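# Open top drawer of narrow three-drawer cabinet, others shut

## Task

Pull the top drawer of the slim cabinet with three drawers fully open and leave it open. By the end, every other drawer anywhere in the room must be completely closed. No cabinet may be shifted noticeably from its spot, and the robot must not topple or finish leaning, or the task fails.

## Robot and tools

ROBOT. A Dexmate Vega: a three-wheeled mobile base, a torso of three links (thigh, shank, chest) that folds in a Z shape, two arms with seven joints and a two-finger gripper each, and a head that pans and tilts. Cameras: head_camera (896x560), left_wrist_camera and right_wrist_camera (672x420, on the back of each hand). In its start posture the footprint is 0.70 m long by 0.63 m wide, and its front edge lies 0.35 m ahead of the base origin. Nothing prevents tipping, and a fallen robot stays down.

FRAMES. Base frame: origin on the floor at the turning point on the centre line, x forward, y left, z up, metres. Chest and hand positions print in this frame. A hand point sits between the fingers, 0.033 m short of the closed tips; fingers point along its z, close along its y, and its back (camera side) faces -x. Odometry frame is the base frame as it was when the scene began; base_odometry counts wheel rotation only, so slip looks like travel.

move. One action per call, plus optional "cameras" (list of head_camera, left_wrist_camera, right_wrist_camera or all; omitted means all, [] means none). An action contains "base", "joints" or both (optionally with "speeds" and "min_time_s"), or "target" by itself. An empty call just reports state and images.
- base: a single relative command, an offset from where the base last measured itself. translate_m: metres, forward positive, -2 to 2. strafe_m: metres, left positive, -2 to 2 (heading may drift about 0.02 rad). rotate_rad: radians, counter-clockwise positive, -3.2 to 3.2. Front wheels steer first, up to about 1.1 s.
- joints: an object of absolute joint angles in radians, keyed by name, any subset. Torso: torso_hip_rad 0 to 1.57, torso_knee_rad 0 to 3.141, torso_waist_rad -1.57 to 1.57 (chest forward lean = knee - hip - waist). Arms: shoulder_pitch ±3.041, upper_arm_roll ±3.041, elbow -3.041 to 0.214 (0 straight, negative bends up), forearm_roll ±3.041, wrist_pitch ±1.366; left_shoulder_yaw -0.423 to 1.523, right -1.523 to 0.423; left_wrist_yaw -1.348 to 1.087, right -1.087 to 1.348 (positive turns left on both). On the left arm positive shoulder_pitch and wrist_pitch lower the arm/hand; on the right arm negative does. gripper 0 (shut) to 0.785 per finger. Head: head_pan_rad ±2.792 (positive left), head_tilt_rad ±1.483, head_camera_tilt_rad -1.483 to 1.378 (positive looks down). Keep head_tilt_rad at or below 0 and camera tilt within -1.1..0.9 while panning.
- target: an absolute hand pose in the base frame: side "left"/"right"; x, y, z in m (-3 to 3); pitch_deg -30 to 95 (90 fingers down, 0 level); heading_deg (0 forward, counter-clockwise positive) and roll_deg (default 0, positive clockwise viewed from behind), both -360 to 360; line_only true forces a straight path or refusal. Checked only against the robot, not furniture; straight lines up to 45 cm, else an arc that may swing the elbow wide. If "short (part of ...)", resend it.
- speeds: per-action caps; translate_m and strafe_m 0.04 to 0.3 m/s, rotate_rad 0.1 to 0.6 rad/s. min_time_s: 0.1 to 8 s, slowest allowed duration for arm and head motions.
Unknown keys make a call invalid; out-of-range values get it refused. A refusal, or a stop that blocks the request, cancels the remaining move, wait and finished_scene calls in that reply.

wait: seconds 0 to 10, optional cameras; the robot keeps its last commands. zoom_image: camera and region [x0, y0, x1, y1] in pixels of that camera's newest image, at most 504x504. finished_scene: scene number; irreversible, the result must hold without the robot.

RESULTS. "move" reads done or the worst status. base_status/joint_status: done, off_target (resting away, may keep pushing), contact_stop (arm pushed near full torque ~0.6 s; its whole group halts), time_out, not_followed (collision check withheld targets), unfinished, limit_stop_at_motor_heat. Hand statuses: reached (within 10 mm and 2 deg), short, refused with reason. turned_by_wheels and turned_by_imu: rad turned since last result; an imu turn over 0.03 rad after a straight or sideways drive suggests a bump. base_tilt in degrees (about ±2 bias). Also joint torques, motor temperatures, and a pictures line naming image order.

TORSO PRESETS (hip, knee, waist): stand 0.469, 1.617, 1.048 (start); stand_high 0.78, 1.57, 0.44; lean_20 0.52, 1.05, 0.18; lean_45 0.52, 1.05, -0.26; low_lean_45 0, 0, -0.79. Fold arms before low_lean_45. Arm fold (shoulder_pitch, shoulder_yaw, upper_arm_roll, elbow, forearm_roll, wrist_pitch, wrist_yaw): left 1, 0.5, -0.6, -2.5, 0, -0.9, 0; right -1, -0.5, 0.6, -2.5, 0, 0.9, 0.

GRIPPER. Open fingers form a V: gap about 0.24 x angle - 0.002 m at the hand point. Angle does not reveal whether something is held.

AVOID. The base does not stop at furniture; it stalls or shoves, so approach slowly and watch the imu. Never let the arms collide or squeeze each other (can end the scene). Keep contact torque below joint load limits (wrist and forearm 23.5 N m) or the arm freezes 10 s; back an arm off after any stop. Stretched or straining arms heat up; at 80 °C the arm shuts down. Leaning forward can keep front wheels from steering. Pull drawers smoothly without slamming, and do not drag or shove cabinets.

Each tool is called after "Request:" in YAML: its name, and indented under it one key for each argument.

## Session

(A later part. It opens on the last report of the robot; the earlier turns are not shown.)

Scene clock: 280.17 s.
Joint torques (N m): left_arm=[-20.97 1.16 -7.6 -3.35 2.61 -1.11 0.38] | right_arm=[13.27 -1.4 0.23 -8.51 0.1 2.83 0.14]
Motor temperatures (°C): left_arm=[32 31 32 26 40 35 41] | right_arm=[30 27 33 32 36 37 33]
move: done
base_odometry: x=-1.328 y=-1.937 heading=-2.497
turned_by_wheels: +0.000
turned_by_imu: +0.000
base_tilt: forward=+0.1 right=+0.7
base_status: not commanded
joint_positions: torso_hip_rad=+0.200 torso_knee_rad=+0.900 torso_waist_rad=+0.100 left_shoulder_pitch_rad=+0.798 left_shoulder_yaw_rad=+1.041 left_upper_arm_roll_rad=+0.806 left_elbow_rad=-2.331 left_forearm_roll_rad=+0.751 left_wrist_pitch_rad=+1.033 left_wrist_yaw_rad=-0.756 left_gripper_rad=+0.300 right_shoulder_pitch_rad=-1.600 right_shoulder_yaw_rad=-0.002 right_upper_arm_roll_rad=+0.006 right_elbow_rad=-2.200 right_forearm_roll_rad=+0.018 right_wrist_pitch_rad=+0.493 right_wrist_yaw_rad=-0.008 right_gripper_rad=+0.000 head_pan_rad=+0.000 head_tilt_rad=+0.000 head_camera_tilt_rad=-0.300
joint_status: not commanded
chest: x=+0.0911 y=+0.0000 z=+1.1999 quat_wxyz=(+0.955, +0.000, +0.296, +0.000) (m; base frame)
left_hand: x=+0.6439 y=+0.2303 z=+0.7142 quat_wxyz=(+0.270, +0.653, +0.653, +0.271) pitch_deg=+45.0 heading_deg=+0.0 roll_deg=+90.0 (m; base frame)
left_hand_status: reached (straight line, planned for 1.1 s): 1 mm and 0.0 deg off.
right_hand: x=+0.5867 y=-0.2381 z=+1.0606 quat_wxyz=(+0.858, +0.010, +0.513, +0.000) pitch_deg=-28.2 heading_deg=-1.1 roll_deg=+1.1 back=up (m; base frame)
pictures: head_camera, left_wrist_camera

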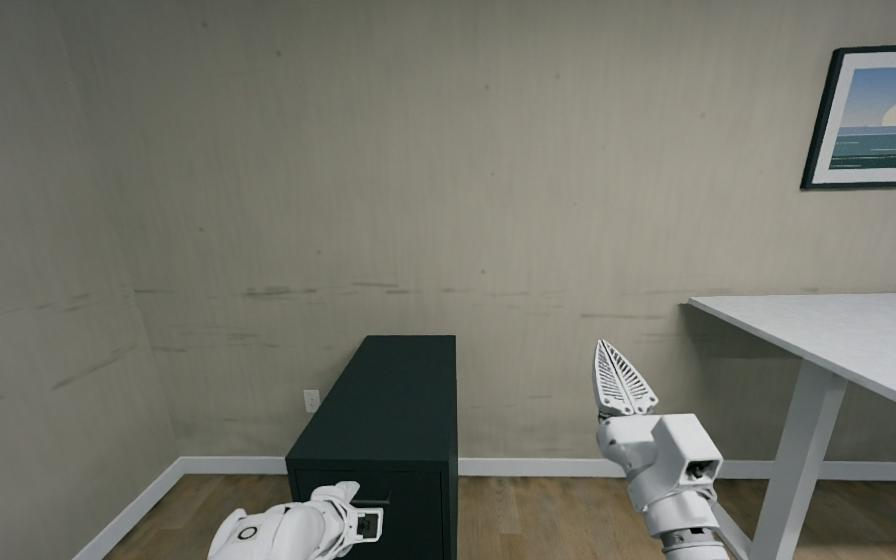

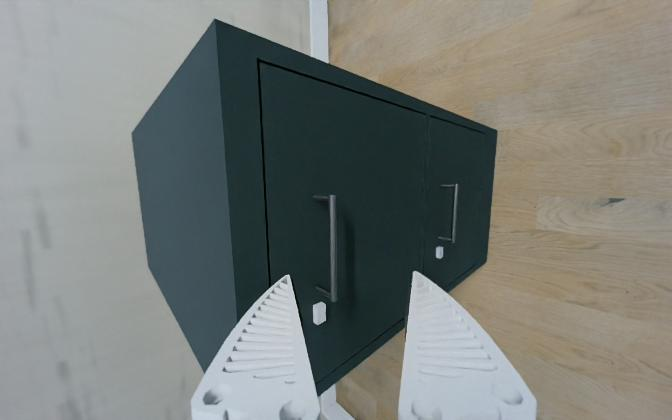

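Request:
move:
  joints: {"left_gripper_rad": 0.22}
  cameras: []

Request:
move:
  target: {"side": "left", "x": 0.695, "y": 0.222, "z": 0.679, "pitch_deg": 45, "heading_deg": 0, "roll_deg": 90}
  cameras: ["left_wrist_camera"]

Request:
zoom_image:
  camera: "left_wrist_camera"
  region: [220, 160, 440, 380]

Request:
move:
  joints: {"left_gripper_rad": 0.0}
  cameras: ["left_wrist_camera"]

Request:
move:
  base: {"translate_m": -0.15}
  speeds: {"translate_m": 0.1}
  cameras: ["left_wrist_camera", "head_camera"]

Scene clock: 281.17 s.
Joint torques (N m): left_arm=[-21.05 2.08 -8.07 -4.81 2.62 -0.05 0.47] | right_arm=[13.48 -1.54 0.42 -7.74 0.11 2.34 -0.1]
Motor temperatures (°C): left_arm=[32 31 32 26 40 35 41] | right_arm=[30 27 33 32 36 37 33]
move: done
base_odometry: x=-1.328 y=-1.937 heading=-2.497
turned_by_wheels: +0.000
turned_by_imu: +0.000
base_tilt: forward=+0.1 right=+0.8
base_status: not commanded
joint_positions: torso_hip_rad=+0.200 torso_knee_rad=+0.900 torso_waist_rad=+0.100 left_shoulder_pitch_rad=+0.794 left_shoulder_yaw_rad=+1.040 left_upper_arm_roll_rad=+0.806 left_elbow_rad=-2.329 left_forearm_roll_rad=+0.752 left_wrist_pitch_rad=+1.032 left_wrist_yaw_rad=-0.759 left_gripper_rad=+0.220 right_shoulder_pitch_rad=-1.600 right_shoulder_yaw_rad=-0.002 right_upper_arm_roll_rad=+0.006 right_elbow_rad=-2.200 right_forearm_roll_rad=+0.018 right_wrist_pitch_rad=+0.493 right_wrist_yaw_rad=-0.008 right_gripper_rad=+0.000 head_pan_rad=+0.000 head_tilt_rad=+0.000 head_camera_tilt_rad=-0.300
joint_status: all done
chest: x=+0.0911 y=+0.0000 z=+1.1999 quat_wxyz=(+0.955, +0.000, +0.296, +0.000) (m; base frame)
left_hand: x=+0.6448 y=+0.2301 z=+0.7148 quat_wxyz=(+0.270, +0.653, +0.653, +0.271) pitch_deg=+45.0 heading_deg=+0.0 roll_deg=-90.0 (m; base frame)
right_hand: x=+0.5867 y=-0.2381 z=+1.0606 quat_wxyz=(+0.858, +0.010, +0.513, +0.000) pitch_deg=-28.2 heading_deg=-1.1 roll_deg=+1.1 back=up (m; base frame)
pictures: none
No camera images: "cameras" was empty.

Scene clock: 283.53 s.
Joint torques (N m): left_arm=[-22.47 0.95 -8.98 -4.56 1.82 -0.59 1.17] | right_arm=[12.64 -1.25 0.3 -8.17 0.19 1.79 0.09]
Motor temperatures (°C): left_arm=[32 31 32 26 40 35 41] | right_arm=[30 27 33 32 36 37 33]
move: done
base_odometry: x=-1.328 y=-1.937 heading=-2.497
turned_by_wheels: +0.000
turned_by_imu: +0.000
base_tilt: forward=+0.1 right=+0.8
base_status: not commanded
joint_positions: torso_hip_rad=+0.200 torso_knee_rad=+0.900 torso_waist_rad=+0.100 left_shoulder_pitch_rad=+0.694 left_shoulder_yaw_rad=+0.896 left_upper_arm_roll_rad=+0.859 left_elbow_rad=-2.075 left_forearm_roll_rad=+0.732 left_wrist_pitch_rad=+0.913 left_wrist_yaw_rad=-0.703 left_gripper_rad=+0.220 right_shoulder_pitch_rad=-1.600 right_shoulder_yaw_rad=-0.002 right_upper_arm_roll_rad=+0.006 right_elbow_rad=-2.200 right_forearm_roll_rad=+0.018 right_wrist_pitch_rad=+0.493 right_wrist_yaw_rad=-0.008 right_gripper_rad=+0.000 head_pan_rad=+0.000 head_tilt_rad=+0.000 head_camera_tilt_rad=-0.300
joint_status: not commanded
chest: x=+0.0911 y=+0.0000 z=+1.1999 quat_wxyz=(+0.955, +0.000, +0.296, +0.000) (m; base frame)
left_hand: x=+0.6941 y=+0.2223 z=+0.6793 quat_wxyz=(+0.270, +0.653, +0.653, +0.271) pitch_deg=+45.0 heading_deg=+0.0 roll_deg=-90.0 (m; base frame)
left_hand_status: reached (straight line, planned for 1.1 s): 1 mm and 0.0 deg off.
right_hand: x=+0.5867 y=-0.2381 z=+1.0606 quat_wxyz=(+0.858, +0.010, +0.513, +0.000) pitch_deg=-28.2 heading_deg=-1.1 roll_deg=+1.1 back=up (m; base frame)
pictures: left_wrist_camera

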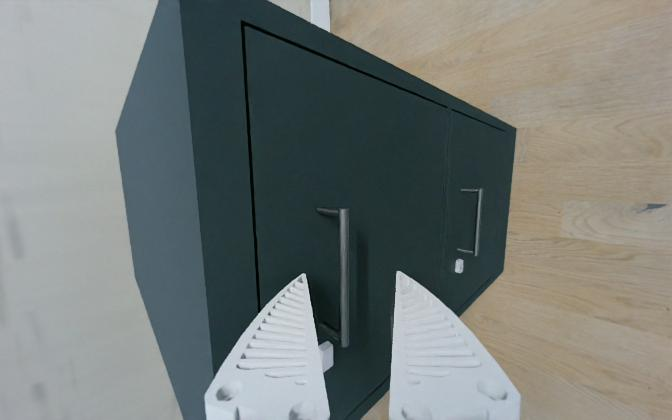

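Scaled by 2.291 from the camera's 672x420 image, which has a finer 960x600 frame.

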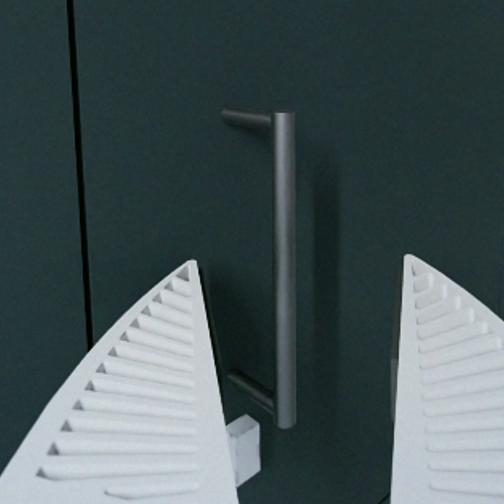

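Scene clock: 284.27 s.
Joint torques (N m): left_arm=[-22.69 -0.23 -8.74 -4.53 1.95 -0.7 1.15] | right_arm=[12.6 -1.36 0.84 -8.41 0.09 3.03 -0.1]
Motor temperatures (°C): left_arm=[32 31 32 26 40 35 41] | right_arm=[30 27 33 32 36 37 33]
move: done
base_odometry: x=-1.328 y=-1.937 heading=-2.497
turned_by_wheels: +0.000
turned_by_imu: +0.000
base_tilt: forward=+0.1 right=+0.8
base_status: not commanded
joint_positions: torso_hip_rad=+0.200 torso_knee_rad=+0.900 torso_waist_rad=+0.100 left_shoulder_pitch_rad=+0.692 left_shoulder_yaw_rad=+0.894 left_upper_arm_roll_rad=+0.859 left_elbow_rad=-2.072 left_forearm_roll_rad=+0.731 left_wrist_pitch_rad=+0.912 left_wrist_yaw_rad=-0.702 left_gripper_rad=+0.000 right_shoulder_pitch_rad=-1.600 right_shoulder_yaw_rad=-0.002 right_upper_arm_roll_rad=+0.006 right_elbow_rad=-2.200 right_forearm_roll_rad=+0.018 right_wrist_pitch_rad=+0.493 right_wrist_yaw_rad=-0.008 right_gripper_rad=+0.000 head_pan_rad=+0.000 head_tilt_rad=+0.000 head_camera_tilt_rad=-0.300
joint_status: all done
chest: x=+0.0911 y=+0.0000 z=+1.1999 quat_wxyz=(+0.955, +0.000, +0.296, +0.000) (m; base frame)
left_hand: x=+0.6947 y=+0.2222 z=+0.6789 quat_wxyz=(+0.270, +0.653, +0.653, +0.271) pitch_deg=+45.0 heading_deg=+0.0 roll_deg=-90.0 (m; base frame)
right_hand: x=+0.5867 y=-0.2381 z=+1.0606 quat_wxyz=(+0.858, +0.010, +0.513, +0.000) pitch_deg=-28.2 heading_deg=-1.1 roll_deg=+1.1 back=up (m; base frame)
pictures: left_wrist_camera

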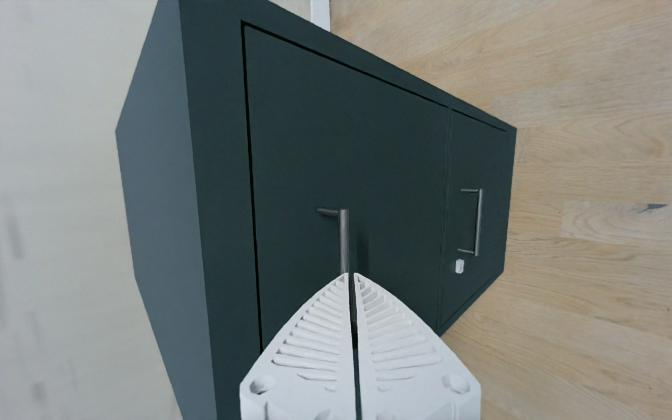

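Scene clock: 286.67 s.
Joint torques (N m): left_arm=[-22.15 1.6 -8.34 -4.31 2.16 -0.14 1.02] | right_arm=[12.3 -2.27 0.34 -7.41 0.25 2.53 0.09]
Motor temperatures (°C): left_arm=[32 31 32 26 40 35 41] | right_arm=[30 27 33 32 36 37 33]
move: done
base_odometry: x=-1.209 y=-1.846 heading=-2.496
turned_by_wheels: +0.001
turned_by_imu: +0.002
base_tilt: forward=+0.1 right=+0.7
base_status: done
joint_positions: torso_hip_rad=+0.200 torso_knee_rad=+0.900 torso_waist_rad=+0.100 left_shoulder_pitch_rad=+0.692 left_shoulder_yaw_rad=+0.894 left_upper_arm_roll_rad=+0.859 left_elbow_rad=-2.071 left_forearm_roll_rad=+0.731 left_wrist_pitch_rad=+0.912 left_wrist_yaw_rad=-0.702 left_gripper_rad=+0.000 right_shoulder_pitch_rad=-1.600 right_shoulder_yaw_rad=-0.002 right_upper_arm_roll_rad=+0.006 right_elbow_rad=-2.200 right_forearm_roll_rad=+0.018 right_wrist_pitch_rad=+0.493 right_wrist_yaw_rad=-0.008 right_gripper_rad=+0.000 head_pan_rad=+0.000 head_tilt_rad=+0.000 head_camera_tilt_rad=-0.300
joint_status: not commanded
chest: x=+0.0910 y=+0.0000 z=+1.1999 quat_wxyz=(+0.955, +0.000, +0.296, +0.000) (m; base frame)
left_hand: x=+0.6948 y=+0.2221 z=+0.6789 quat_wxyz=(+0.270, +0.653, +0.653, +0.271) pitch_deg=+45.0 heading_deg=+0.0 roll_deg=-90.0 (m; base frame)
right_hand: x=+0.5866 y=-0.2381 z=+1.0607 quat_wxyz=(+0.858, +0.010, +0.513, +0.000) pitch_deg=-28.2 heading_deg=-1.1 roll_deg=+1.1 back=up (m; base frame)
pictures: head_camera, left_wrist_camera

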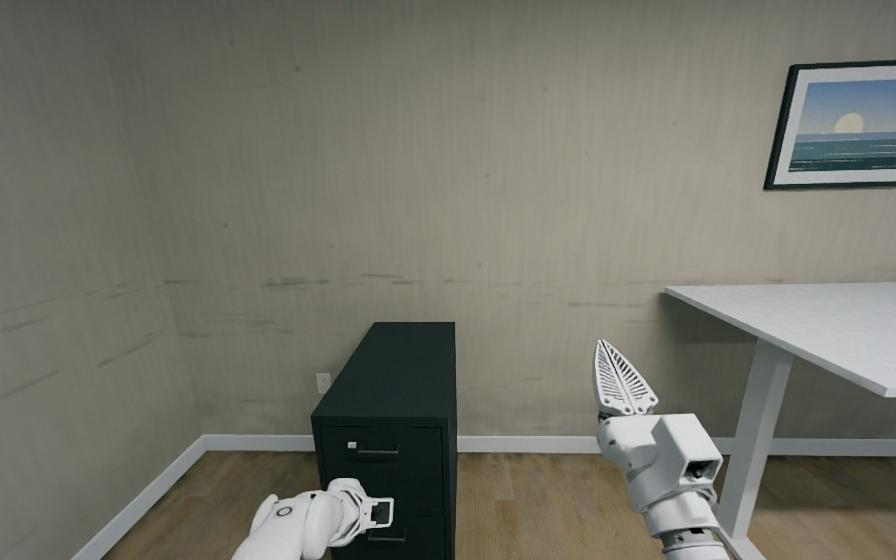

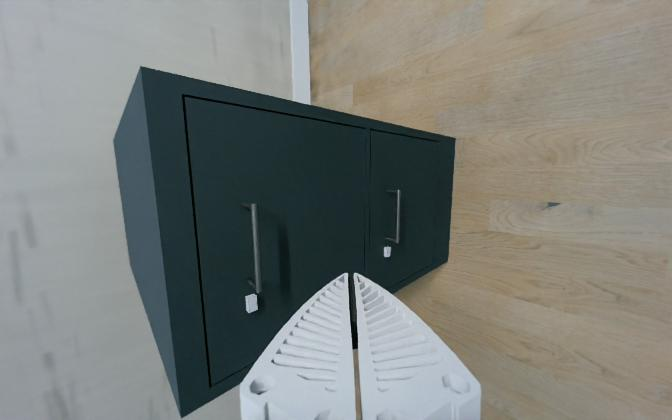

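Request:
move:
  target: {"side": "left", "x": 0.65, "y": 0.228, "z": 0.7, "pitch_deg": 45, "heading_deg": 0, "roll_deg": 90}
  cameras: []

Request:
move:
  base: {"translate_m": 0.18}
  joints: {"left_gripper_rad": 0.22}
  cameras: ["left_wrist_camera"]

Request:
zoom_image:
  camera: "left_wrist_camera"
  region: [220, 160, 440, 380]

Scene clock: 289.67 s.
Joint torques (N m): left_arm=[-10.13 6.22 -14.18 -6.56 2.81 -0.44 0.46] | right_arm=[11.81 -2.36 0.38 -7.36 0.05 2.58 -0.17]
Motor temperatures (°C): left_arm=[32 31 32 26 40 35 41] | right_arm=[30 27 33 32 36 37 33]
move: done
base_odometry: x=-1.209 y=-1.846 heading=-2.496
turned_by_wheels: +0.000
turned_by_imu: +0.000
base_tilt: forward=+0.1 right=+0.7
base_status: not commanded
joint_positions: torso_hip_rad=+0.200 torso_knee_rad=+0.900 torso_waist_rad=+0.100 left_shoulder_pitch_rad=+0.791 left_shoulder_yaw_rad=+1.005 left_upper_arm_roll_rad=+0.822 left_elbow_rad=-2.272 left_forearm_roll_rad=+0.749 left_wrist_pitch_rad=+1.005 left_wrist_yaw_rad=-0.726 left_gripper_rad=+0.000 right_shoulder_pitch_rad=-1.600 right_shoulder_yaw_rad=-0.002 right_upper_arm_roll_rad=+0.006 right_elbow_rad=-2.200 right_forearm_roll_rad=+0.018 right_wrist_pitch_rad=+0.493 right_wrist_yaw_rad=-0.008 right_gripper_rad=+0.000 head_pan_rad=+0.000 head_tilt_rad=+0.000 head_camera_tilt_rad=-0.300
joint_status: not commanded
chest: x=+0.0910 y=+0.0000 z=+1.1999 quat_wxyz=(+0.955, +0.000, +0.296, +0.000) (m; base frame)
left_hand: x=+0.6508 y=+0.2278 z=+0.6994 quat_wxyz=(+0.271, +0.653, +0.653, +0.270) pitch_deg=+45.0 heading_deg=+0.0 roll_deg=+90.0 (m; base frame)
left_hand_status: reached (straight line, planned for 1.0 s): 1 mm and 0.0 deg off.
right_hand: x=+0.5866 y=-0.2381 z=+1.0607 quat_wxyz=(+0.858, +0.010, +0.513, +0.000) pitch_deg=-28.2 heading_deg=-1.1 roll_deg=+1.1 back=up (m; base frame)
pictures: none
No camera images: "cameras" was empty.

Scene clock: 291.77 s.
Joint torques (N m): left_arm=[-9.28 6.97 -13.76 -4.51 2.64 -0.67 0.5] | right_arm=[13.08 -1.07 0.24 -7.58 0.19 2.34 0.05]
Motor temperatures (°C): left_arm=[32 31 32 26 40 35 41] | right_arm=[30 27 33 32 36 37 33]
move: done
base_odometry: x=-1.352 y=-1.955 heading=-2.497
turned_by_wheels: -0.001
turned_by_imu: -0.002
base_tilt: forward=+0.1 right=+0.8
base_status: done
joint_positions: torso_hip_rad=+0.200 torso_knee_rad=+0.900 torso_waist_rad=+0.100 left_shoulder_pitch_rad=+0.793 left_shoulder_yaw_rad=+1.007 left_upper_arm_roll_rad=+0.821 left_elbow_rad=-2.275 left_forearm_roll_rad=+0.750 left_wrist_pitch_rad=+1.007 left_wrist_yaw_rad=-0.726 left_gripper_rad=+0.220 right_shoulder_pitch_rad=-1.600 right_shoulder_yaw_rad=-0.002 right_upper_arm_roll_rad=+0.006 right_elbow_rad=-2.200 right_forearm_roll_rad=+0.018 right_wrist_pitch_rad=+0.493 right_wrist_yaw_rad=-0.008 right_gripper_rad=+0.000 head_pan_rad=+0.000 head_tilt_rad=+0.000 head_camera_tilt_rad=-0.300
joint_status: all done
chest: x=+0.0911 y=+0.0000 z=+1.1999 quat_wxyz=(+0.955, +0.000, +0.296, +0.000) (m; base frame)
left_hand: x=+0.6499 y=+0.2279 z=+0.6998 quat_wxyz=(+0.270, +0.653, +0.653, +0.270) pitch_deg=+45.0 heading_deg=+0.0 roll_deg=+90.0 (m; base frame)
right_hand: x=+0.5867 y=-0.2381 z=+1.0606 quat_wxyz=(+0.858, +0.010, +0.513, +0.000) pitch_deg=-28.2 heading_deg=-1.1 roll_deg=+1.1 back=up (m; base frame)
pictures: left_wrist_camera

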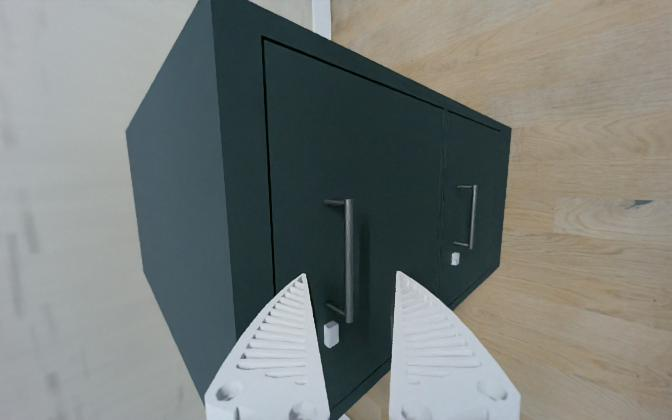

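Scaled by 2.291 from the camera's 672x420 image, which has a finer 960x600 frame.

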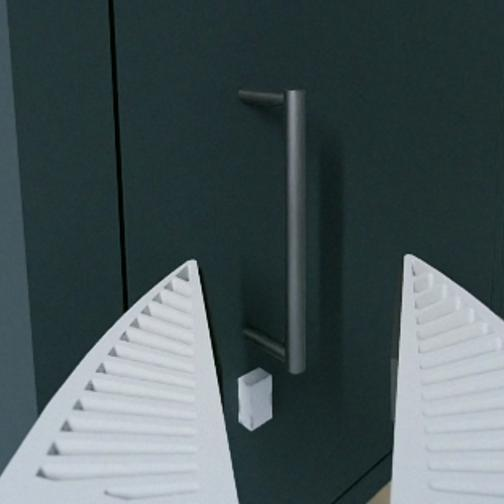

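Request:
move:
  target: {"side": "left", "x": 0.7, "y": 0.228, "z": 0.65, "pitch_deg": 45, "heading_deg": 0, "roll_deg": 90}
  cameras: ["left_wrist_camera"]

Request:
move:
  joints: {"left_gripper_rad": 0.0}
  cameras: ["left_wrist_camera"]

Request:
move:
  base: {"translate_m": -0.2}
  speeds: {"translate_m": 0.15}
  cameras: ["left_wrist_camera", "head_camera"]

Scene clock: 294.67 s.
Joint torques (N m): left_arm=[-30.49 -1.19 -11.75 -0.47 3.51 -0.74 3.02] | right_arm=[12.22 -0.27 0.83 -7.54 0 2.88 -0.18]
Motor temperatures (°C): left_arm=[32 31 32 26 40 35 41] | right_arm=[30 27 33 32 36 37 33]
move: done
base_odometry: x=-1.352 y=-1.955 heading=-2.496
turned_by_wheels: +0.000
turned_by_imu: +0.001
base_tilt: forward=+0.1 right=+0.8
base_status: not commanded
joint_positions: torso_hip_rad=+0.200 torso_knee_rad=+0.900 torso_waist_rad=+0.100 left_shoulder_pitch_rad=+0.712 left_shoulder_yaw_rad=+0.863 left_upper_arm_roll_rad=+0.857 left_elbow_rad=-1.978 left_forearm_roll_rad=+0.701 left_wrist_pitch_rad=+0.851 left_wrist_yaw_rad=-0.623 left_gripper_rad=+0.220 right_shoulder_pitch_rad=-1.600 right_shoulder_yaw_rad=-0.002 right_upper_arm_roll_rad=+0.006 right_elbow_rad=-2.200 right_forearm_roll_rad=+0.018 right_wrist_pitch_rad=+0.493 right_wrist_yaw_rad=-0.008 right_gripper_rad=+0.000 head_pan_rad=+0.000 head_tilt_rad=+0.000 head_camera_tilt_rad=-0.300
joint_status: not commanded
chest: x=+0.0906 y=+0.0000 z=+1.2000 quat_wxyz=(+0.955, +0.000, +0.295, +0.000) (m; base frame)
left_hand: x=+0.6986 y=+0.2279 z=+0.6504 quat_wxyz=(+0.270, +0.653, +0.653, +0.270) pitch_deg=+45.1 heading_deg=+0.0 roll_deg=+90.0 (m; base frame)
left_hand_status: reached (straight line, planned for 1.3 s): 1 mm and 0.1 deg off.
right_hand: x=+0.5863 y=-0.2381 z=+1.0610 quat_wxyz=(+0.858, +0.010, +0.513, +0.000) pitch_deg=-28.2 heading_deg=-1.1 roll_deg=+1.1 back=up (m; base frame)
pictures: left_wrist_camera

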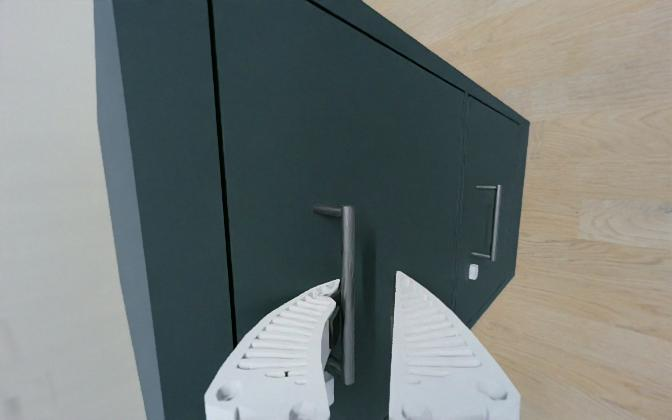

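Scene clock: 295.40 s.
Joint torques (N m): left_arm=[-22.28 -2.52 -9.93 -4.92 1.7 -0.32 1.43] | right_arm=[13.22 -0.97 0.35 -7.2 0.06 2.79 -0.33]
Motor temperatures (°C): left_arm=[32 31 32 26 40 35 41] | right_arm=[30 27 33 32 36 37 33]
move: done
base_odometry: x=-1.352 y=-1.955 heading=-2.496
turned_by_wheels: +0.000
turned_by_imu: +0.000
base_tilt: forward=+0.0 right=+0.7
base_status: not commanded
joint_positions: torso_hip_rad=+0.200 torso_knee_rad=+0.900 torso_waist_rad=+0.100 left_shoulder_pitch_rad=+0.711 left_shoulder_yaw_rad=+0.862 left_upper_arm_roll_rad=+0.857 left_elbow_rad=-1.974 left_forearm_roll_rad=+0.701 left_wrist_pitch_rad=+0.849 left_wrist_yaw_rad=-0.621 left_gripper_rad=+0.000 right_shoulder_pitch_rad=-1.600 right_shoulder_yaw_rad=-0.002 right_upper_arm_roll_rad=+0.006 right_elbow_rad=-2.200 right_forearm_roll_rad=+0.018 right_wrist_pitch_rad=+0.493 right_wrist_yaw_rad=-0.008 right_gripper_rad=+0.000 head_pan_rad=+0.000 head_tilt_rad=+0.000 head_camera_tilt_rad=-0.300
joint_status: all done
chest: x=+0.0908 y=+0.0000 z=+1.1999 quat_wxyz=(+0.955, +0.000, +0.295, +0.000) (m; base frame)
left_hand: x=+0.6996 y=+0.2282 z=+0.6501 quat_wxyz=(+0.270, +0.653, +0.653, +0.271) pitch_deg=+45.0 heading_deg=+0.0 roll_deg=-90.0 (m; base frame)
right_hand: x=+0.5865 y=-0.2381 z=+1.0608 quat_wxyz=(+0.858, +0.010, +0.513, +0.000) pitch_deg=-28.2 heading_deg=-1.1 roll_deg=+1.1 back=up (m; base frame)
pictures: left_wrist_camera

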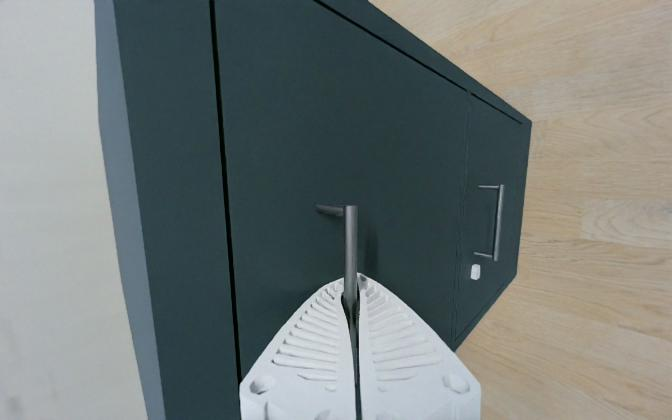

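Scene clock: 298.00 s.
Joint torques (N m): left_arm=[-13.36 2.53 -8.16 -4.48 1.68 -0.9 0.65] | right_arm=[13.22 -0.62 0.3 -8.06 0.05 2.21 0.07]
Motor temperatures (°C): left_arm=[32 31 32 26 40 35 41] | right_arm=[30 27 33 32 36 37 33]
move: done
base_odometry: x=-1.193 y=-1.834 heading=-2.496
turned_by_wheels: +0.000
turned_by_imu: +0.001
base_tilt: forward=+0.1 right=+0.7
base_status: done
joint_positions: torso_hip_rad=+0.200 torso_knee_rad=+0.900 torso_waist_rad=+0.100 left_shoulder_pitch_rad=+0.711 left_shoulder_yaw_rad=+0.861 left_upper_arm_roll_rad=+0.857 left_elbow_rad=-1.974 left_forearm_roll_rad=+0.701 left_wrist_pitch_rad=+0.849 left_wrist_yaw_rad=-0.620 left_gripper_rad=+0.000 right_shoulder_pitch_rad=-1.600 right_shoulder_yaw_rad=-0.002 right_upper_arm_roll_rad=+0.006 right_elbow_rad=-2.200 right_forearm_roll_rad=+0.018 right_wrist_pitch_rad=+0.493 right_wrist_yaw_rad=-0.008 right_gripper_rad=+0.000 head_pan_rad=+0.000 head_tilt_rad=+0.000 head_camera_tilt_rad=-0.300
joint_status: not commanded
chest: x=+0.0910 y=+0.0000 z=+1.1999 quat_wxyz=(+0.955, +0.000, +0.296, +0.000) (m; base frame)
left_hand: x=+0.7000 y=+0.2281 z=+0.6502 quat_wxyz=(+0.271, +0.653, +0.653, +0.271) pitch_deg=+45.0 heading_deg=+0.0 roll_deg=-90.0 (m; base frame)
right_hand: x=+0.5866 y=-0.2381 z=+1.0607 quat_wxyz=(+0.858, +0.010, +0.513, +0.000) pitch_deg=-28.2 heading_deg=-1.1 roll_deg=+1.1 back=up (m; base frame)
pictures: head_camera, left_wrist_camera

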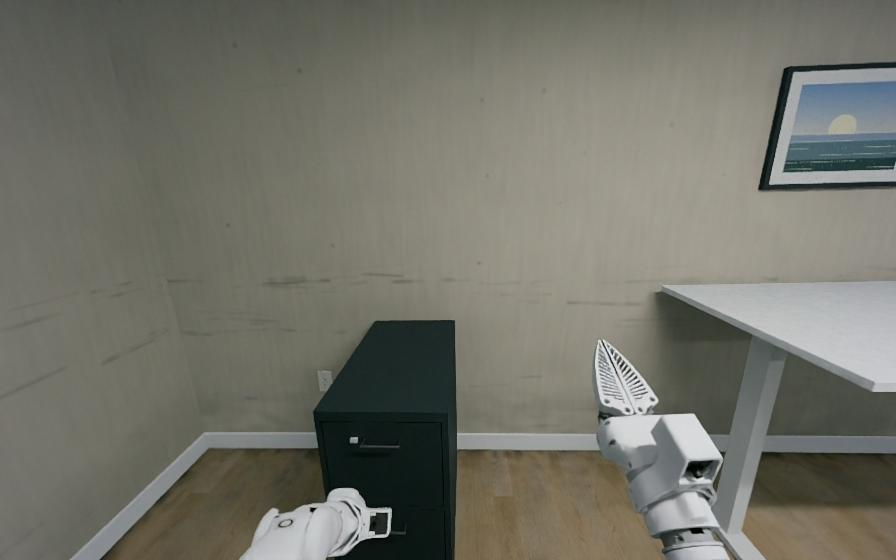

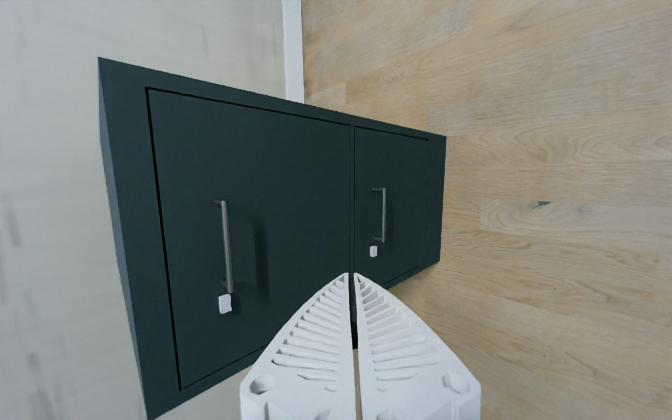

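Request:
move:
  joints: {"left_gripper_rad": 0.17}
  cameras: []

Request:
move:
  target: {"side": "left", "x": 0.66, "y": 0.228, "z": 0.72, "pitch_deg": 65, "heading_deg": 0, "roll_deg": 90}
  cameras: ["left_wrist_camera"]

Scene clock: 299.53 s.
Joint torques (N m): left_arm=[-14.59 0.1 -8.93 -4.44 1.9 -0.62 0.72] | right_arm=[11.93 -0.01 0.18 -8.51 0.08 2 -0.08]
Motor temperatures (°C): left_arm=[32 31 32 26 40 35 41] | right_arm=[30 27 33 32 36 37 33]
move: done
base_odometry: x=-1.193 y=-1.834 heading=-2.496
turned_by_wheels: +0.000
turned_by_imu: +0.000
base_tilt: forward=+0.0 right=+0.8
base_status: not commanded
joint_positions: torso_hip_rad=+0.200 torso_knee_rad=+0.900 torso_waist_rad=+0.100 left_shoulder_pitch_rad=+0.711 left_shoulder_yaw_rad=+0.861 left_upper_arm_roll_rad=+0.857 left_elbow_rad=-1.974 left_forearm_roll_rad=+0.701 left_wrist_pitch_rad=+0.849 left_wrist_yaw_rad=-0.620 left_gripper_rad=+0.170 right_shoulder_pitch_rad=-1.600 right_shoulder_yaw_rad=-0.002 right_upper_arm_roll_rad=+0.006 right_elbow_rad=-2.200 right_forearm_roll_rad=+0.018 right_wrist_pitch_rad=+0.493 right_wrist_yaw_rad=-0.008 right_gripper_rad=+0.000 head_pan_rad=+0.000 head_tilt_rad=+0.000 head_camera_tilt_rad=-0.300
joint_status: all done
chest: x=+0.0910 y=+0.0000 z=+1.1999 quat_wxyz=(+0.955, +0.000, +0.296, +0.000) (m; base frame)
left_hand: x=+0.7000 y=+0.2281 z=+0.6502 quat_wxyz=(+0.271, +0.653, +0.653, +0.271) pitch_deg=+45.0 heading_deg=+0.0 roll_deg=-90.0 (m; base frame)
right_hand: x=+0.5866 y=-0.2381 z=+1.0607 quat_wxyz=(+0.858, +0.010, +0.513, +0.000) pitch_deg=-28.2 heading_deg=-1.1 roll_deg=+1.1 back=up (m; base frame)
pictures: none
No camera images: "cameras" was empty.

Scene clock: 303.20 s.
Joint torques (N m): left_arm=[-25.42 6.35 -9.84 -3.93 1.46 -0.12 0.14] | right_arm=[13.36 -0.97 -0.07 -7.62 0.17 2.84 0.02]
Motor temperatures (°C): left_arm=[32 31 32 26 40 35 41] | right_arm=[30 27 33 32 36 37 33]
move: done
base_odometry: x=-1.193 y=-1.834 heading=-2.496
turned_by_wheels: +0.000
turned_by_imu: +0.000
base_tilt: forward=+0.1 right=+0.7
base_status: not commanded
joint_positions: torso_hip_rad=+0.200 torso_knee_rad=+0.900 torso_waist_rad=+0.100 left_shoulder_pitch_rad=+0.374 left_shoulder_yaw_rad=+0.935 left_upper_arm_roll_rad=+0.905 left_elbow_rad=-2.079 left_forearm_roll_rad=+0.656 left_wrist_pitch_rad=+0.926 left_wrist_yaw_rad=-1.274 left_gripper_rad=+0.170 right_shoulder_pitch_rad=-1.600 right_shoulder_yaw_rad=-0.002 right_upper_arm_roll_rad=+0.006 right_elbow_rad=-2.200 right_forearm_roll_rad=+0.018 right_wrist_pitch_rad=+0.493 right_wrist_yaw_rad=-0.008 right_gripper_rad=+0.000 head_pan_rad=+0.000 head_tilt_rad=+0.000 head_camera_tilt_rad=-0.300
joint_status: not commanded
chest: x=+0.0910 y=+0.0000 z=+1.1999 quat_wxyz=(+0.955, +0.000, +0.296, +0.000) (m; base frame)
left_hand: x=+0.6602 y=+0.2279 z=+0.7194 quat_wxyz=(+0.154, +0.690, +0.690, +0.154) pitch_deg=+64.9 heading_deg=+0.0 roll_deg=+90.0 (m; base frame)
left_hand_status: reached (straight line, planned for 2.4 s): 1 mm and 0.1 deg off.
right_hand: x=+0.5866 y=-0.2381 z=+1.0607 quat_wxyz=(+0.858, +0.010, +0.513, +0.000) pitch_deg=-28.2 heading_deg=-1.1 roll_deg=+1.1 back=up (m; base frame)
pictures: left_wrist_camera

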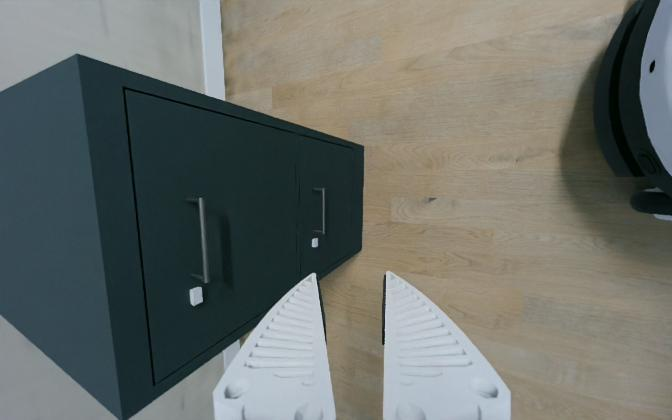

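Request:
move:
  base: {"translate_m": 0.2}
  speeds: {"translate_m": 0.15}
  cameras: ["left_wrist_camera"]

Request:
zoom_image:
  camera: "left_wrist_camera"
  region: [220, 160, 440, 380]

Scene clock: 306.20 s.
Joint torques (N m): left_arm=[-26.22 6.21 -10.02 -2.71 1.52 0.46 0.2] | right_arm=[14.13 -1.85 0.66 -7.19 0.11 2.99 -0.14]
Motor temperatures (°C): left_arm=[32 31 32 26 40 35 41] | right_arm=[30 27 33 32 36 37 33]
move: done
base_odometry: x=-1.352 y=-1.955 heading=-2.497
turned_by_wheels: -0.001
turned_by_imu: -0.001
base_tilt: forward=+0.1 right=+0.7
base_status: done
joint_positions: torso_hip_rad=+0.200 torso_knee_rad=+0.900 torso_waist_rad=+0.100 left_shoulder_pitch_rad=+0.372 left_shoulder_yaw_rad=+0.936 left_upper_arm_roll_rad=+0.905 left_elbow_rad=-2.079 left_forearm_roll_rad=+0.656 left_wrist_pitch_rad=+0.926 left_wrist_yaw_rad=-1.278 left_gripper_rad=+0.170 right_shoulder_pitch_rad=-1.600 right_shoulder_yaw_rad=-0.002 right_upper_arm_roll_rad=+0.006 right_elbow_rad=-2.200 right_forearm_roll_rad=+0.018 right_wrist_pitch_rad=+0.493 right_wrist_yaw_rad=-0.008 right_gripper_rad=+0.000 head_pan_rad=+0.000 head_tilt_rad=+0.000 head_camera_tilt_rad=-0.300
joint_status: not commanded
chest: x=+0.0911 y=+0.0000 z=+1.1999 quat_wxyz=(+0.955, +0.000, +0.296, +0.000) (m; base frame)
left_hand: x=+0.6599 y=+0.2279 z=+0.7198 quat_wxyz=(+0.153, +0.690, +0.690, +0.153) pitch_deg=+65.0 heading_deg=+0.0 roll_deg=+90.0 (m; base frame)
right_hand: x=+0.5867 y=-0.2381 z=+1.0606 quat_wxyz=(+0.858, +0.010, +0.513, +0.000) pitch_deg=-28.2 heading_deg=-1.1 roll_deg=+1.1 back=up (m; base frame)
pictures: left_wrist_camera

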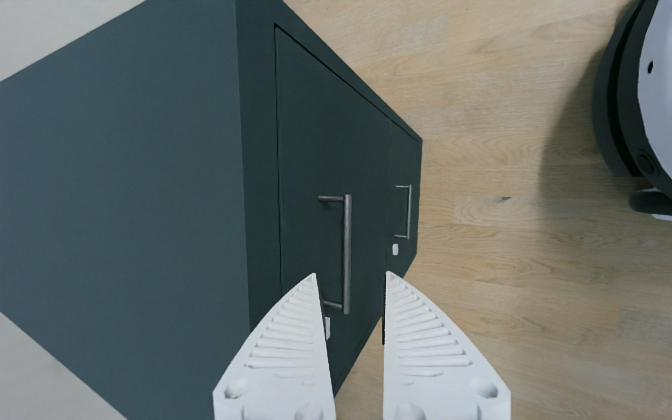

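Scaled by 2.291 from the camera's 672x420 image, which has a finer 960x600 frame.

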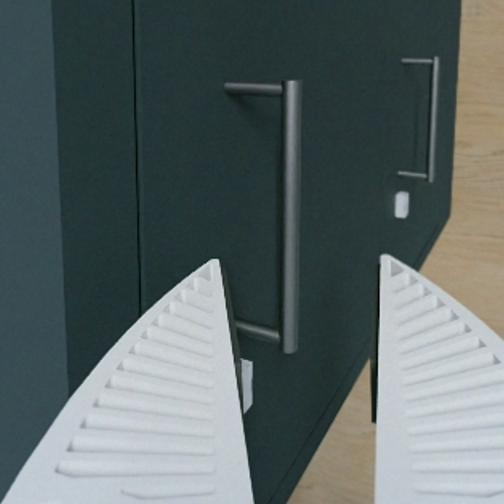

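Request:
move:
  target: {"side": "left", "x": 0.693, "y": 0.228, "z": 0.648, "pitch_deg": 65, "heading_deg": 0, "roll_deg": 90}
  cameras: ["left_wrist_camera"]

Request:
move:
  joints: {"left_gripper_rad": 0.0}
  cameras: ["left_wrist_camera"]

Request:
move:
  base: {"translate_m": -0.06}
  speeds: {"translate_m": 0.05}
  cameras: ["left_wrist_camera", "head_camera"]

Scene clock: 309.13 s.
Joint torques (N m): left_arm=[-21.38 -0.27 -11.41 -2.94 3.09 -0.81 2.63] | right_arm=[12.09 -1.49 0.67 -7.11 0.07 2.58 0.01]
Motor temperatures (°C): left_arm=[32 31 32 26 40 35 41] | right_arm=[30 27 33 32 36 37 33]
move: done
base_odometry: x=-1.352 y=-1.955 heading=-2.497
turned_by_wheels: +0.000
turned_by_imu: +0.000
base_tilt: forward=+0.1 right=+0.7
base_status: not commanded
joint_positions: torso_hip_rad=+0.200 torso_knee_rad=+0.900 torso_waist_rad=+0.100 left_shoulder_pitch_rad=+0.393 left_shoulder_yaw_rad=+0.805 left_upper_arm_roll_rad=+0.937 left_elbow_rad=-1.799 left_forearm_roll_rad=+0.619 left_wrist_pitch_rad=+0.786 left_wrist_yaw_rad=-1.097 left_gripper_rad=+0.170 right_shoulder_pitch_rad=-1.600 right_shoulder_yaw_rad=-0.002 right_upper_arm_roll_rad=+0.006 right_elbow_rad=-2.200 right_forearm_roll_rad=+0.018 right_wrist_pitch_rad=+0.493 right_wrist_yaw_rad=-0.008 right_gripper_rad=+0.000 head_pan_rad=+0.000 head_tilt_rad=+0.000 head_camera_tilt_rad=-0.300
joint_status: not commanded
chest: x=+0.0910 y=+0.0000 z=+1.1999 quat_wxyz=(+0.955, +0.000, +0.296, +0.000) (m; base frame)
left_hand: x=+0.6922 y=+0.2280 z=+0.6489 quat_wxyz=(+0.153, +0.690, +0.691, +0.153) pitch_deg=+65.1 heading_deg=+0.0 roll_deg=+90.0 (m; base frame)
left_hand_status: reached (straight line, planned for 1.2 s): 1 mm and 0.1 deg off.
right_hand: x=+0.5866 y=-0.2381 z=+1.0607 quat_wxyz=(+0.858, +0.010, +0.513, +0.000) pitch_deg=-28.2 heading_deg=-1.1 roll_deg=+1.1 back=up (m; base frame)
pictures: left_wrist_camera

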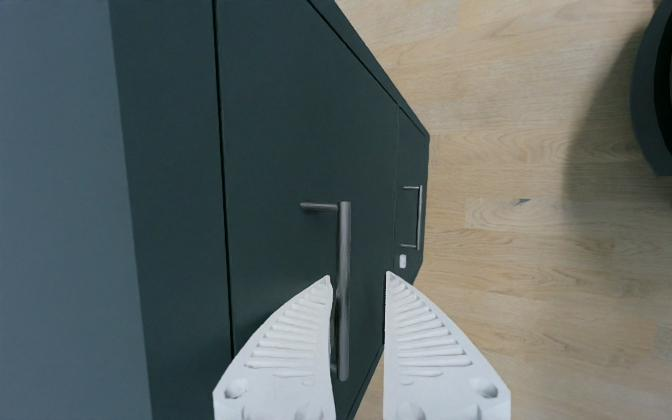

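Scene clock: 309.80 s.
Joint torques (N m): left_arm=[-17.74 -1 -7.73 -3.92 -0.2 -0.41 -0.73] | right_arm=[14.03 -0.48 0.48 -7.72 0.21 2.65 -0.01]
Motor temperatures (°C): left_arm=[32 31 32 26 40 35 41] | right_arm=[30 27 33 32 36 37 33]
move: done
base_odometry: x=-1.352 y=-1.955 heading=-2.497
turned_by_wheels: +0.000
turned_by_imu: +0.000
base_tilt: forward=+0.1 right=+0.7
base_status: not commanded
joint_positions: torso_hip_rad=+0.200 torso_knee_rad=+0.900 torso_waist_rad=+0.100 left_shoulder_pitch_rad=+0.393 left_shoulder_yaw_rad=+0.804 left_upper_arm_roll_rad=+0.937 left_elbow_rad=-1.796 left_forearm_roll_rad=+0.620 left_wrist_pitch_rad=+0.784 left_wrist_yaw_rad=-1.093 left_gripper_rad=+0.000 right_shoulder_pitch_rad=-1.600 right_shoulder_yaw_rad=-0.002 right_upper_arm_roll_rad=+0.006 right_elbow_rad=-2.200 right_forearm_roll_rad=+0.018 right_wrist_pitch_rad=+0.493 right_wrist_yaw_rad=-0.008 right_gripper_rad=+0.000 head_pan_rad=+0.000 head_tilt_rad=+0.000 head_camera_tilt_rad=-0.300
joint_status: all done
chest: x=+0.0910 y=+0.0000 z=+1.1999 quat_wxyz=(+0.955, +0.000, +0.296, +0.000) (m; base frame)
left_hand: x=+0.6933 y=+0.2283 z=+0.6485 quat_wxyz=(+0.153, +0.690, +0.690, +0.154) pitch_deg=+64.9 heading_deg=+0.1 roll_deg=-90.0 (m; base frame)
right_hand: x=+0.5866 y=-0.2381 z=+1.0607 quat_wxyz=(+0.858, +0.010, +0.513, +0.000) pitch_deg=-28.2 heading_deg=-1.1 roll_deg=+1.1 back=up (m; base frame)
pictures: left_wrist_camera

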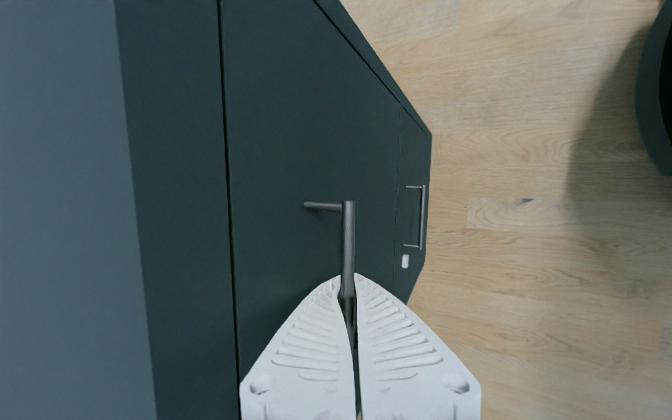

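Scene clock: 311.70 s.
Joint torques (N m): left_arm=[-3.54 0.8 -0.05 -2.24 -3.73 0.82 -3.42] | right_arm=[13.71 -1.29 0.73 -6.97 0.18 2.23 -0.15]
Motor temperatures (°C): left_arm=[32 31 32 26 41 35 41] | right_arm=[30 27 33 32 36 37 33]
move: done
base_odometry: x=-1.304 y=-1.919 heading=-2.497
turned_by_wheels: +0.000
turned_by_imu: +0.000
base_tilt: forward=+0.1 right=+0.8
base_status: done
joint_positions: torso_hip_rad=+0.200 torso_knee_rad=+0.900 torso_waist_rad=+0.100 left_shoulder_pitch_rad=+0.393 left_shoulder_yaw_rad=+0.803 left_upper_arm_roll_rad=+0.937 left_elbow_rad=-1.796 left_forearm_roll_rad=+0.620 left_wrist_pitch_rad=+0.784 left_wrist_yaw_rad=-1.092 left_gripper_rad=+0.000 right_shoulder_pitch_rad=-1.600 right_shoulder_yaw_rad=-0.002 right_upper_arm_roll_rad=+0.006 right_elbow_rad=-2.200 right_forearm_roll_rad=+0.018 right_wrist_pitch_rad=+0.493 right_wrist_yaw_rad=-0.008 right_gripper_rad=+0.000 head_pan_rad=+0.000 head_tilt_rad=+0.000 head_camera_tilt_rad=-0.300
joint_status: not commanded
chest: x=+0.0909 y=+0.0000 z=+1.1999 quat_wxyz=(+0.955, +0.000, +0.295, +0.000) (m; base frame)
left_hand: x=+0.6943 y=+0.2284 z=+0.6494 quat_wxyz=(+0.154, +0.690, +0.690, +0.155) pitch_deg=+64.8 heading_deg=+0.1 roll_deg=-89.9 (m; base frame)
right_hand: x=+0.5865 y=-0.2381 z=+1.0608 quat_wxyz=(+0.858, +0.010, +0.513, +0.000) pitch_deg=-28.2 heading_deg=-1.1 roll_deg=+1.1 back=up (m; base frame)
pictures: head_camera, left_wrist_camera

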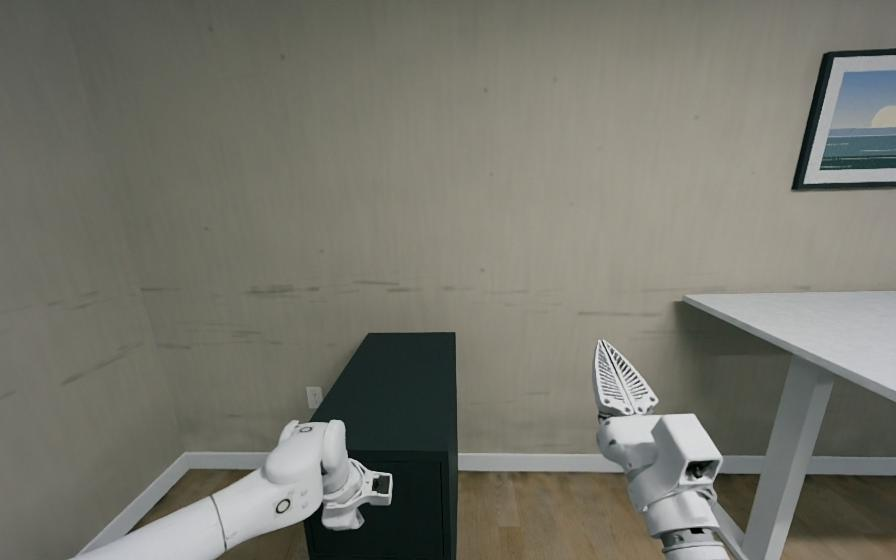

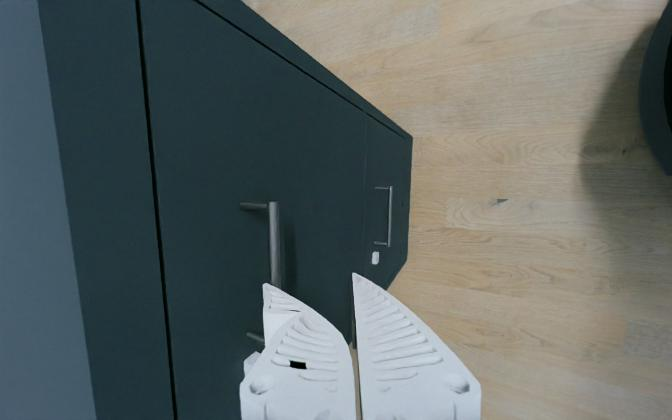

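Request:
move:
  base: {"translate_m": 0.055}
  joints: {"left_gripper_rad": 0.2}
  speeds: {"translate_m": 0.08}
  cameras: ["left_wrist_camera"]

Request:
move:
  target: {"side": "left", "x": 0.66, "y": 0.228, "z": 0.72, "pitch_deg": 65, "heading_deg": 0, "roll_deg": 90}
  cameras: ["left_wrist_camera"]

Request:
zoom_image:
  camera: "left_wrist_camera"
  region: [300, 260, 400, 360]

Scene clock: 313.67 s.
Joint torques (N m): left_arm=[-21.73 1.53 -12.42 -2.59 3.17 0.21 2.41] | right_arm=[13.04 -0.72 0.08 -7.68 0.03 2.81 -0.15]
Motor temperatures (°C): left_arm=[32 31 32 26 41 35 41] | right_arm=[30 27 33 32 36 37 33]
move: done
base_odometry: x=-1.348 y=-1.952 heading=-2.497
turned_by_wheels: +0.000
turned_by_imu: -0.001
base_tilt: forward=+0.1 right=+0.7
base_status: done
joint_positions: torso_hip_rad=+0.200 torso_knee_rad=+0.900 torso_waist_rad=+0.100 left_shoulder_pitch_rad=+0.393 left_shoulder_yaw_rad=+0.803 left_upper_arm_roll_rad=+0.937 left_elbow_rad=-1.796 left_forearm_roll_rad=+0.619 left_wrist_pitch_rad=+0.784 left_wrist_yaw_rad=-1.094 left_gripper_rad=+0.200 right_shoulder_pitch_rad=-1.600 right_shoulder_yaw_rad=-0.002 right_upper_arm_roll_rad=+0.006 right_elbow_rad=-2.200 right_forearm_roll_rad=+0.018 right_wrist_pitch_rad=+0.493 right_wrist_yaw_rad=-0.008 right_gripper_rad=+0.000 head_pan_rad=+0.000 head_tilt_rad=+0.000 head_camera_tilt_rad=-0.300
joint_status: all done
chest: x=+0.0909 y=+0.0000 z=+1.1999 quat_wxyz=(+0.955, +0.000, +0.296, +0.000) (m; base frame)
left_hand: x=+0.6926 y=+0.2279 z=+0.6479 quat_wxyz=(+0.153, +0.690, +0.690, +0.153) pitch_deg=+65.1 heading_deg=+0.0 roll_deg=+90.0 (m; base frame)
right_hand: x=+0.5866 y=-0.2381 z=+1.0608 quat_wxyz=(+0.858, +0.010, +0.513, +0.000) pitch_deg=-28.2 heading_deg=-1.1 roll_deg=+1.1 back=up (m; base frame)
pictures: left_wrist_camera

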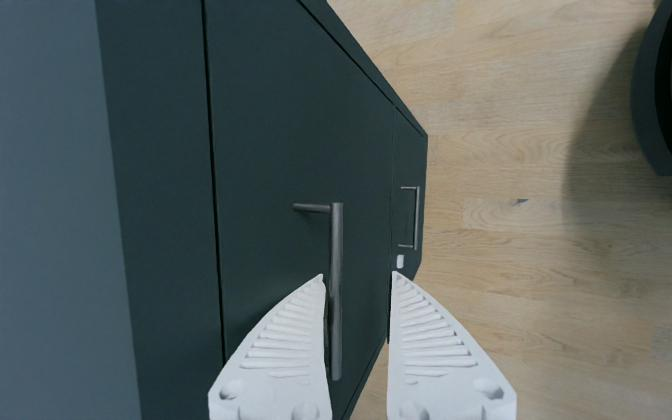

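Scene clock: 316.13 s.
Joint torques (N m): left_arm=[-27.24 6.06 -15.4 -3.66 1.87 0.1 0.04] | right_arm=[12.73 -0.44 0.36 -7.72 0.13 2.27 -0.16]
Motor temperatures (°C): left_arm=[32 31 32 26 41 35 41] | right_arm=[30 27 33 32 36 37 33]
move: done
base_odometry: x=-1.348 y=-1.952 heading=-2.497
turned_by_wheels: +0.000
turned_by_imu: +0.000
base_tilt: forward=+0.0 right=+0.8
base_status: not commanded
joint_positions: torso_hip_rad=+0.200 torso_knee_rad=+0.900 torso_waist_rad=+0.100 left_shoulder_pitch_rad=+0.372 left_shoulder_yaw_rad=+0.934 left_upper_arm_roll_rad=+0.906 left_elbow_rad=-2.075 left_forearm_roll_rad=+0.655 left_wrist_pitch_rad=+0.924 left_wrist_yaw_rad=-1.275 left_gripper_rad=+0.200 right_shoulder_pitch_rad=-1.600 right_shoulder_yaw_rad=-0.002 right_upper_arm_roll_rad=+0.006 right_elbow_rad=-2.200 right_forearm_roll_rad=+0.018 right_wrist_pitch_rad=+0.493 right_wrist_yaw_rad=-0.008 right_gripper_rad=+0.000 head_pan_rad=+0.000 head_tilt_rad=+0.000 head_camera_tilt_rad=-0.300
joint_status: not commanded
chest: x=+0.0910 y=+0.0000 z=+1.1999 quat_wxyz=(+0.955, +0.000, +0.296, +0.000) (m; base frame)
left_hand: x=+0.6603 y=+0.2279 z=+0.7187 quat_wxyz=(+0.153, +0.690, +0.690, +0.153) pitch_deg=+65.0 heading_deg=+0.0 roll_deg=-90.0 (m; base frame)
left_hand_status: reached (straight line, planned for 1.2 s): 1 mm and 0.0 deg off.
right_hand: x=+0.5866 y=-0.2381 z=+1.0607 quat_wxyz=(+0.858, +0.010, +0.513, +0.000) pitch_deg=-28.2 heading_deg=-1.1 roll_deg=+1.1 back=up (m; base frame)
pictures: left_wrist_camera

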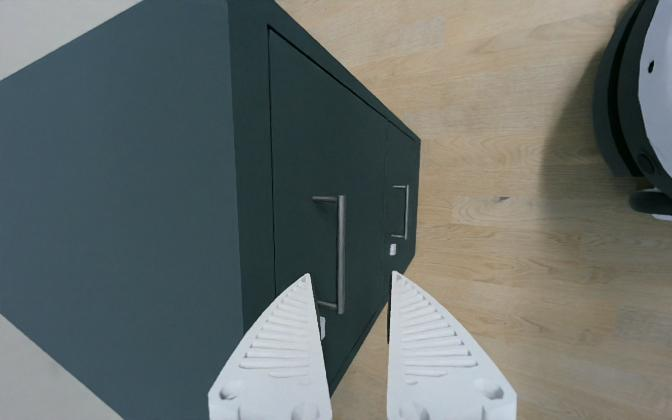

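Scaled by 5.040 from the camera's 672x420 image, which has a finer 960x600 frame.

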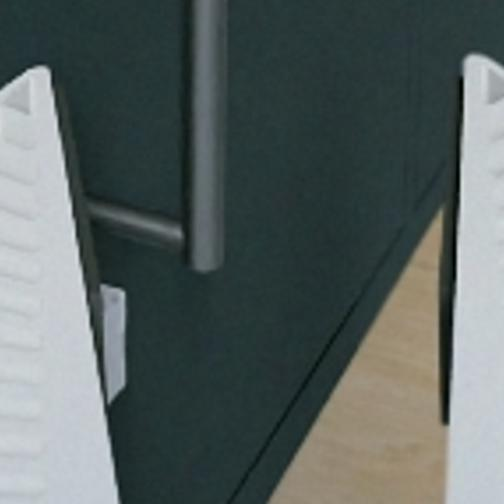

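Request:
move:
  target: {"side": "left", "x": 0.55, "y": 0.25, "z": 0.66, "pitch_deg": 10, "heading_deg": 0, "roll_deg": 90}
  cameras: ["left_wrist_camera"]

Request:
zoom_image:
  camera: "left_wrist_camera"
  region: [240, 160, 440, 340]

Scene clock: 324.03 s.
Joint torques (N m): left_arm=[0.58 2.05 -2.54 -5.77 1.57 -0.3 1.52] | right_arm=[13.6 -0.76 0.39 -8.3 0.02 2.67 -0.02]
Motor temperatures (°C): left_arm=[32 31 32 26 41 35 41] | right_arm=[30 27 33 32 36 37 33]
move: done
base_odometry: x=-1.348 y=-1.952 heading=-2.497
turned_by_wheels: +0.000
turned_by_imu: +0.000
base_tilt: forward=+0.1 right=+0.7
base_status: not commanded
joint_positions: torso_hip_rad=+0.200 torso_knee_rad=+0.900 torso_waist_rad=+0.100 left_shoulder_pitch_rad=+1.404 left_shoulder_yaw_rad=+0.813 left_upper_arm_roll_rad=+0.730 left_elbow_rad=-1.869 left_forearm_roll_rad=+0.741 left_wrist_pitch_rad=+0.710 left_wrist_yaw_rad=+0.609 left_gripper_rad=+0.200 right_shoulder_pitch_rad=-1.600 right_shoulder_yaw_rad=-0.002 right_upper_arm_roll_rad=+0.006 right_elbow_rad=-2.200 right_forearm_roll_rad=+0.018 right_wrist_pitch_rad=+0.493 right_wrist_yaw_rad=-0.008 right_gripper_rad=+0.000 head_pan_rad=+0.000 head_tilt_rad=+0.000 head_camera_tilt_rad=-0.300
joint_status: not commanded
chest: x=+0.0910 y=+0.0000 z=+1.1999 quat_wxyz=(+0.955, +0.000, +0.296, +0.000) (m; base frame)
left_hand: x=+0.5505 y=+0.2501 z=+0.6601 quat_wxyz=(+0.454, +0.542, +0.542, +0.454) pitch_deg=+10.1 heading_deg=+0.0 roll_deg=-90.0 (m; base frame)
left_hand_status: reached (straight line, planned for 6.2 s): 1 mm and 0.1 deg off.
right_hand: x=+0.5866 y=-0.2381 z=+1.0607 quat_wxyz=(+0.858, +0.010, +0.513, +0.000) pitch_deg=-28.2 heading_deg=-1.1 roll_deg=+1.1 back=up (m; base frame)
pictures: left_wrist_camera

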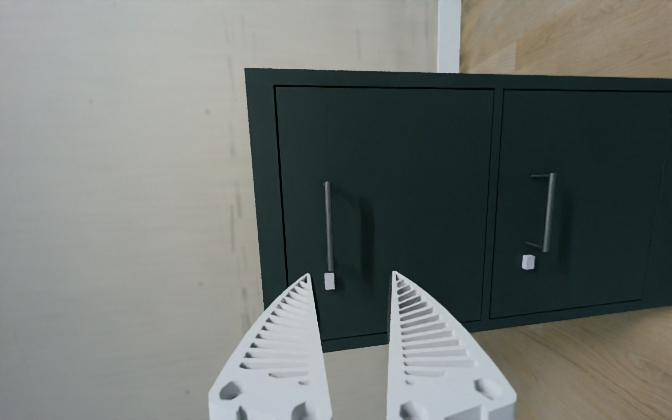

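Scaled by 2.520 from the camera's 672x420 image, which has a finer 960x600 frame.

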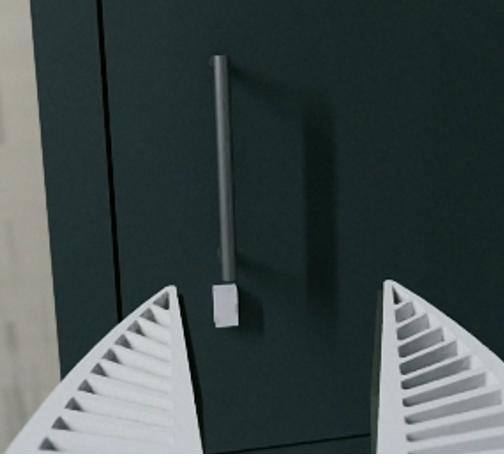

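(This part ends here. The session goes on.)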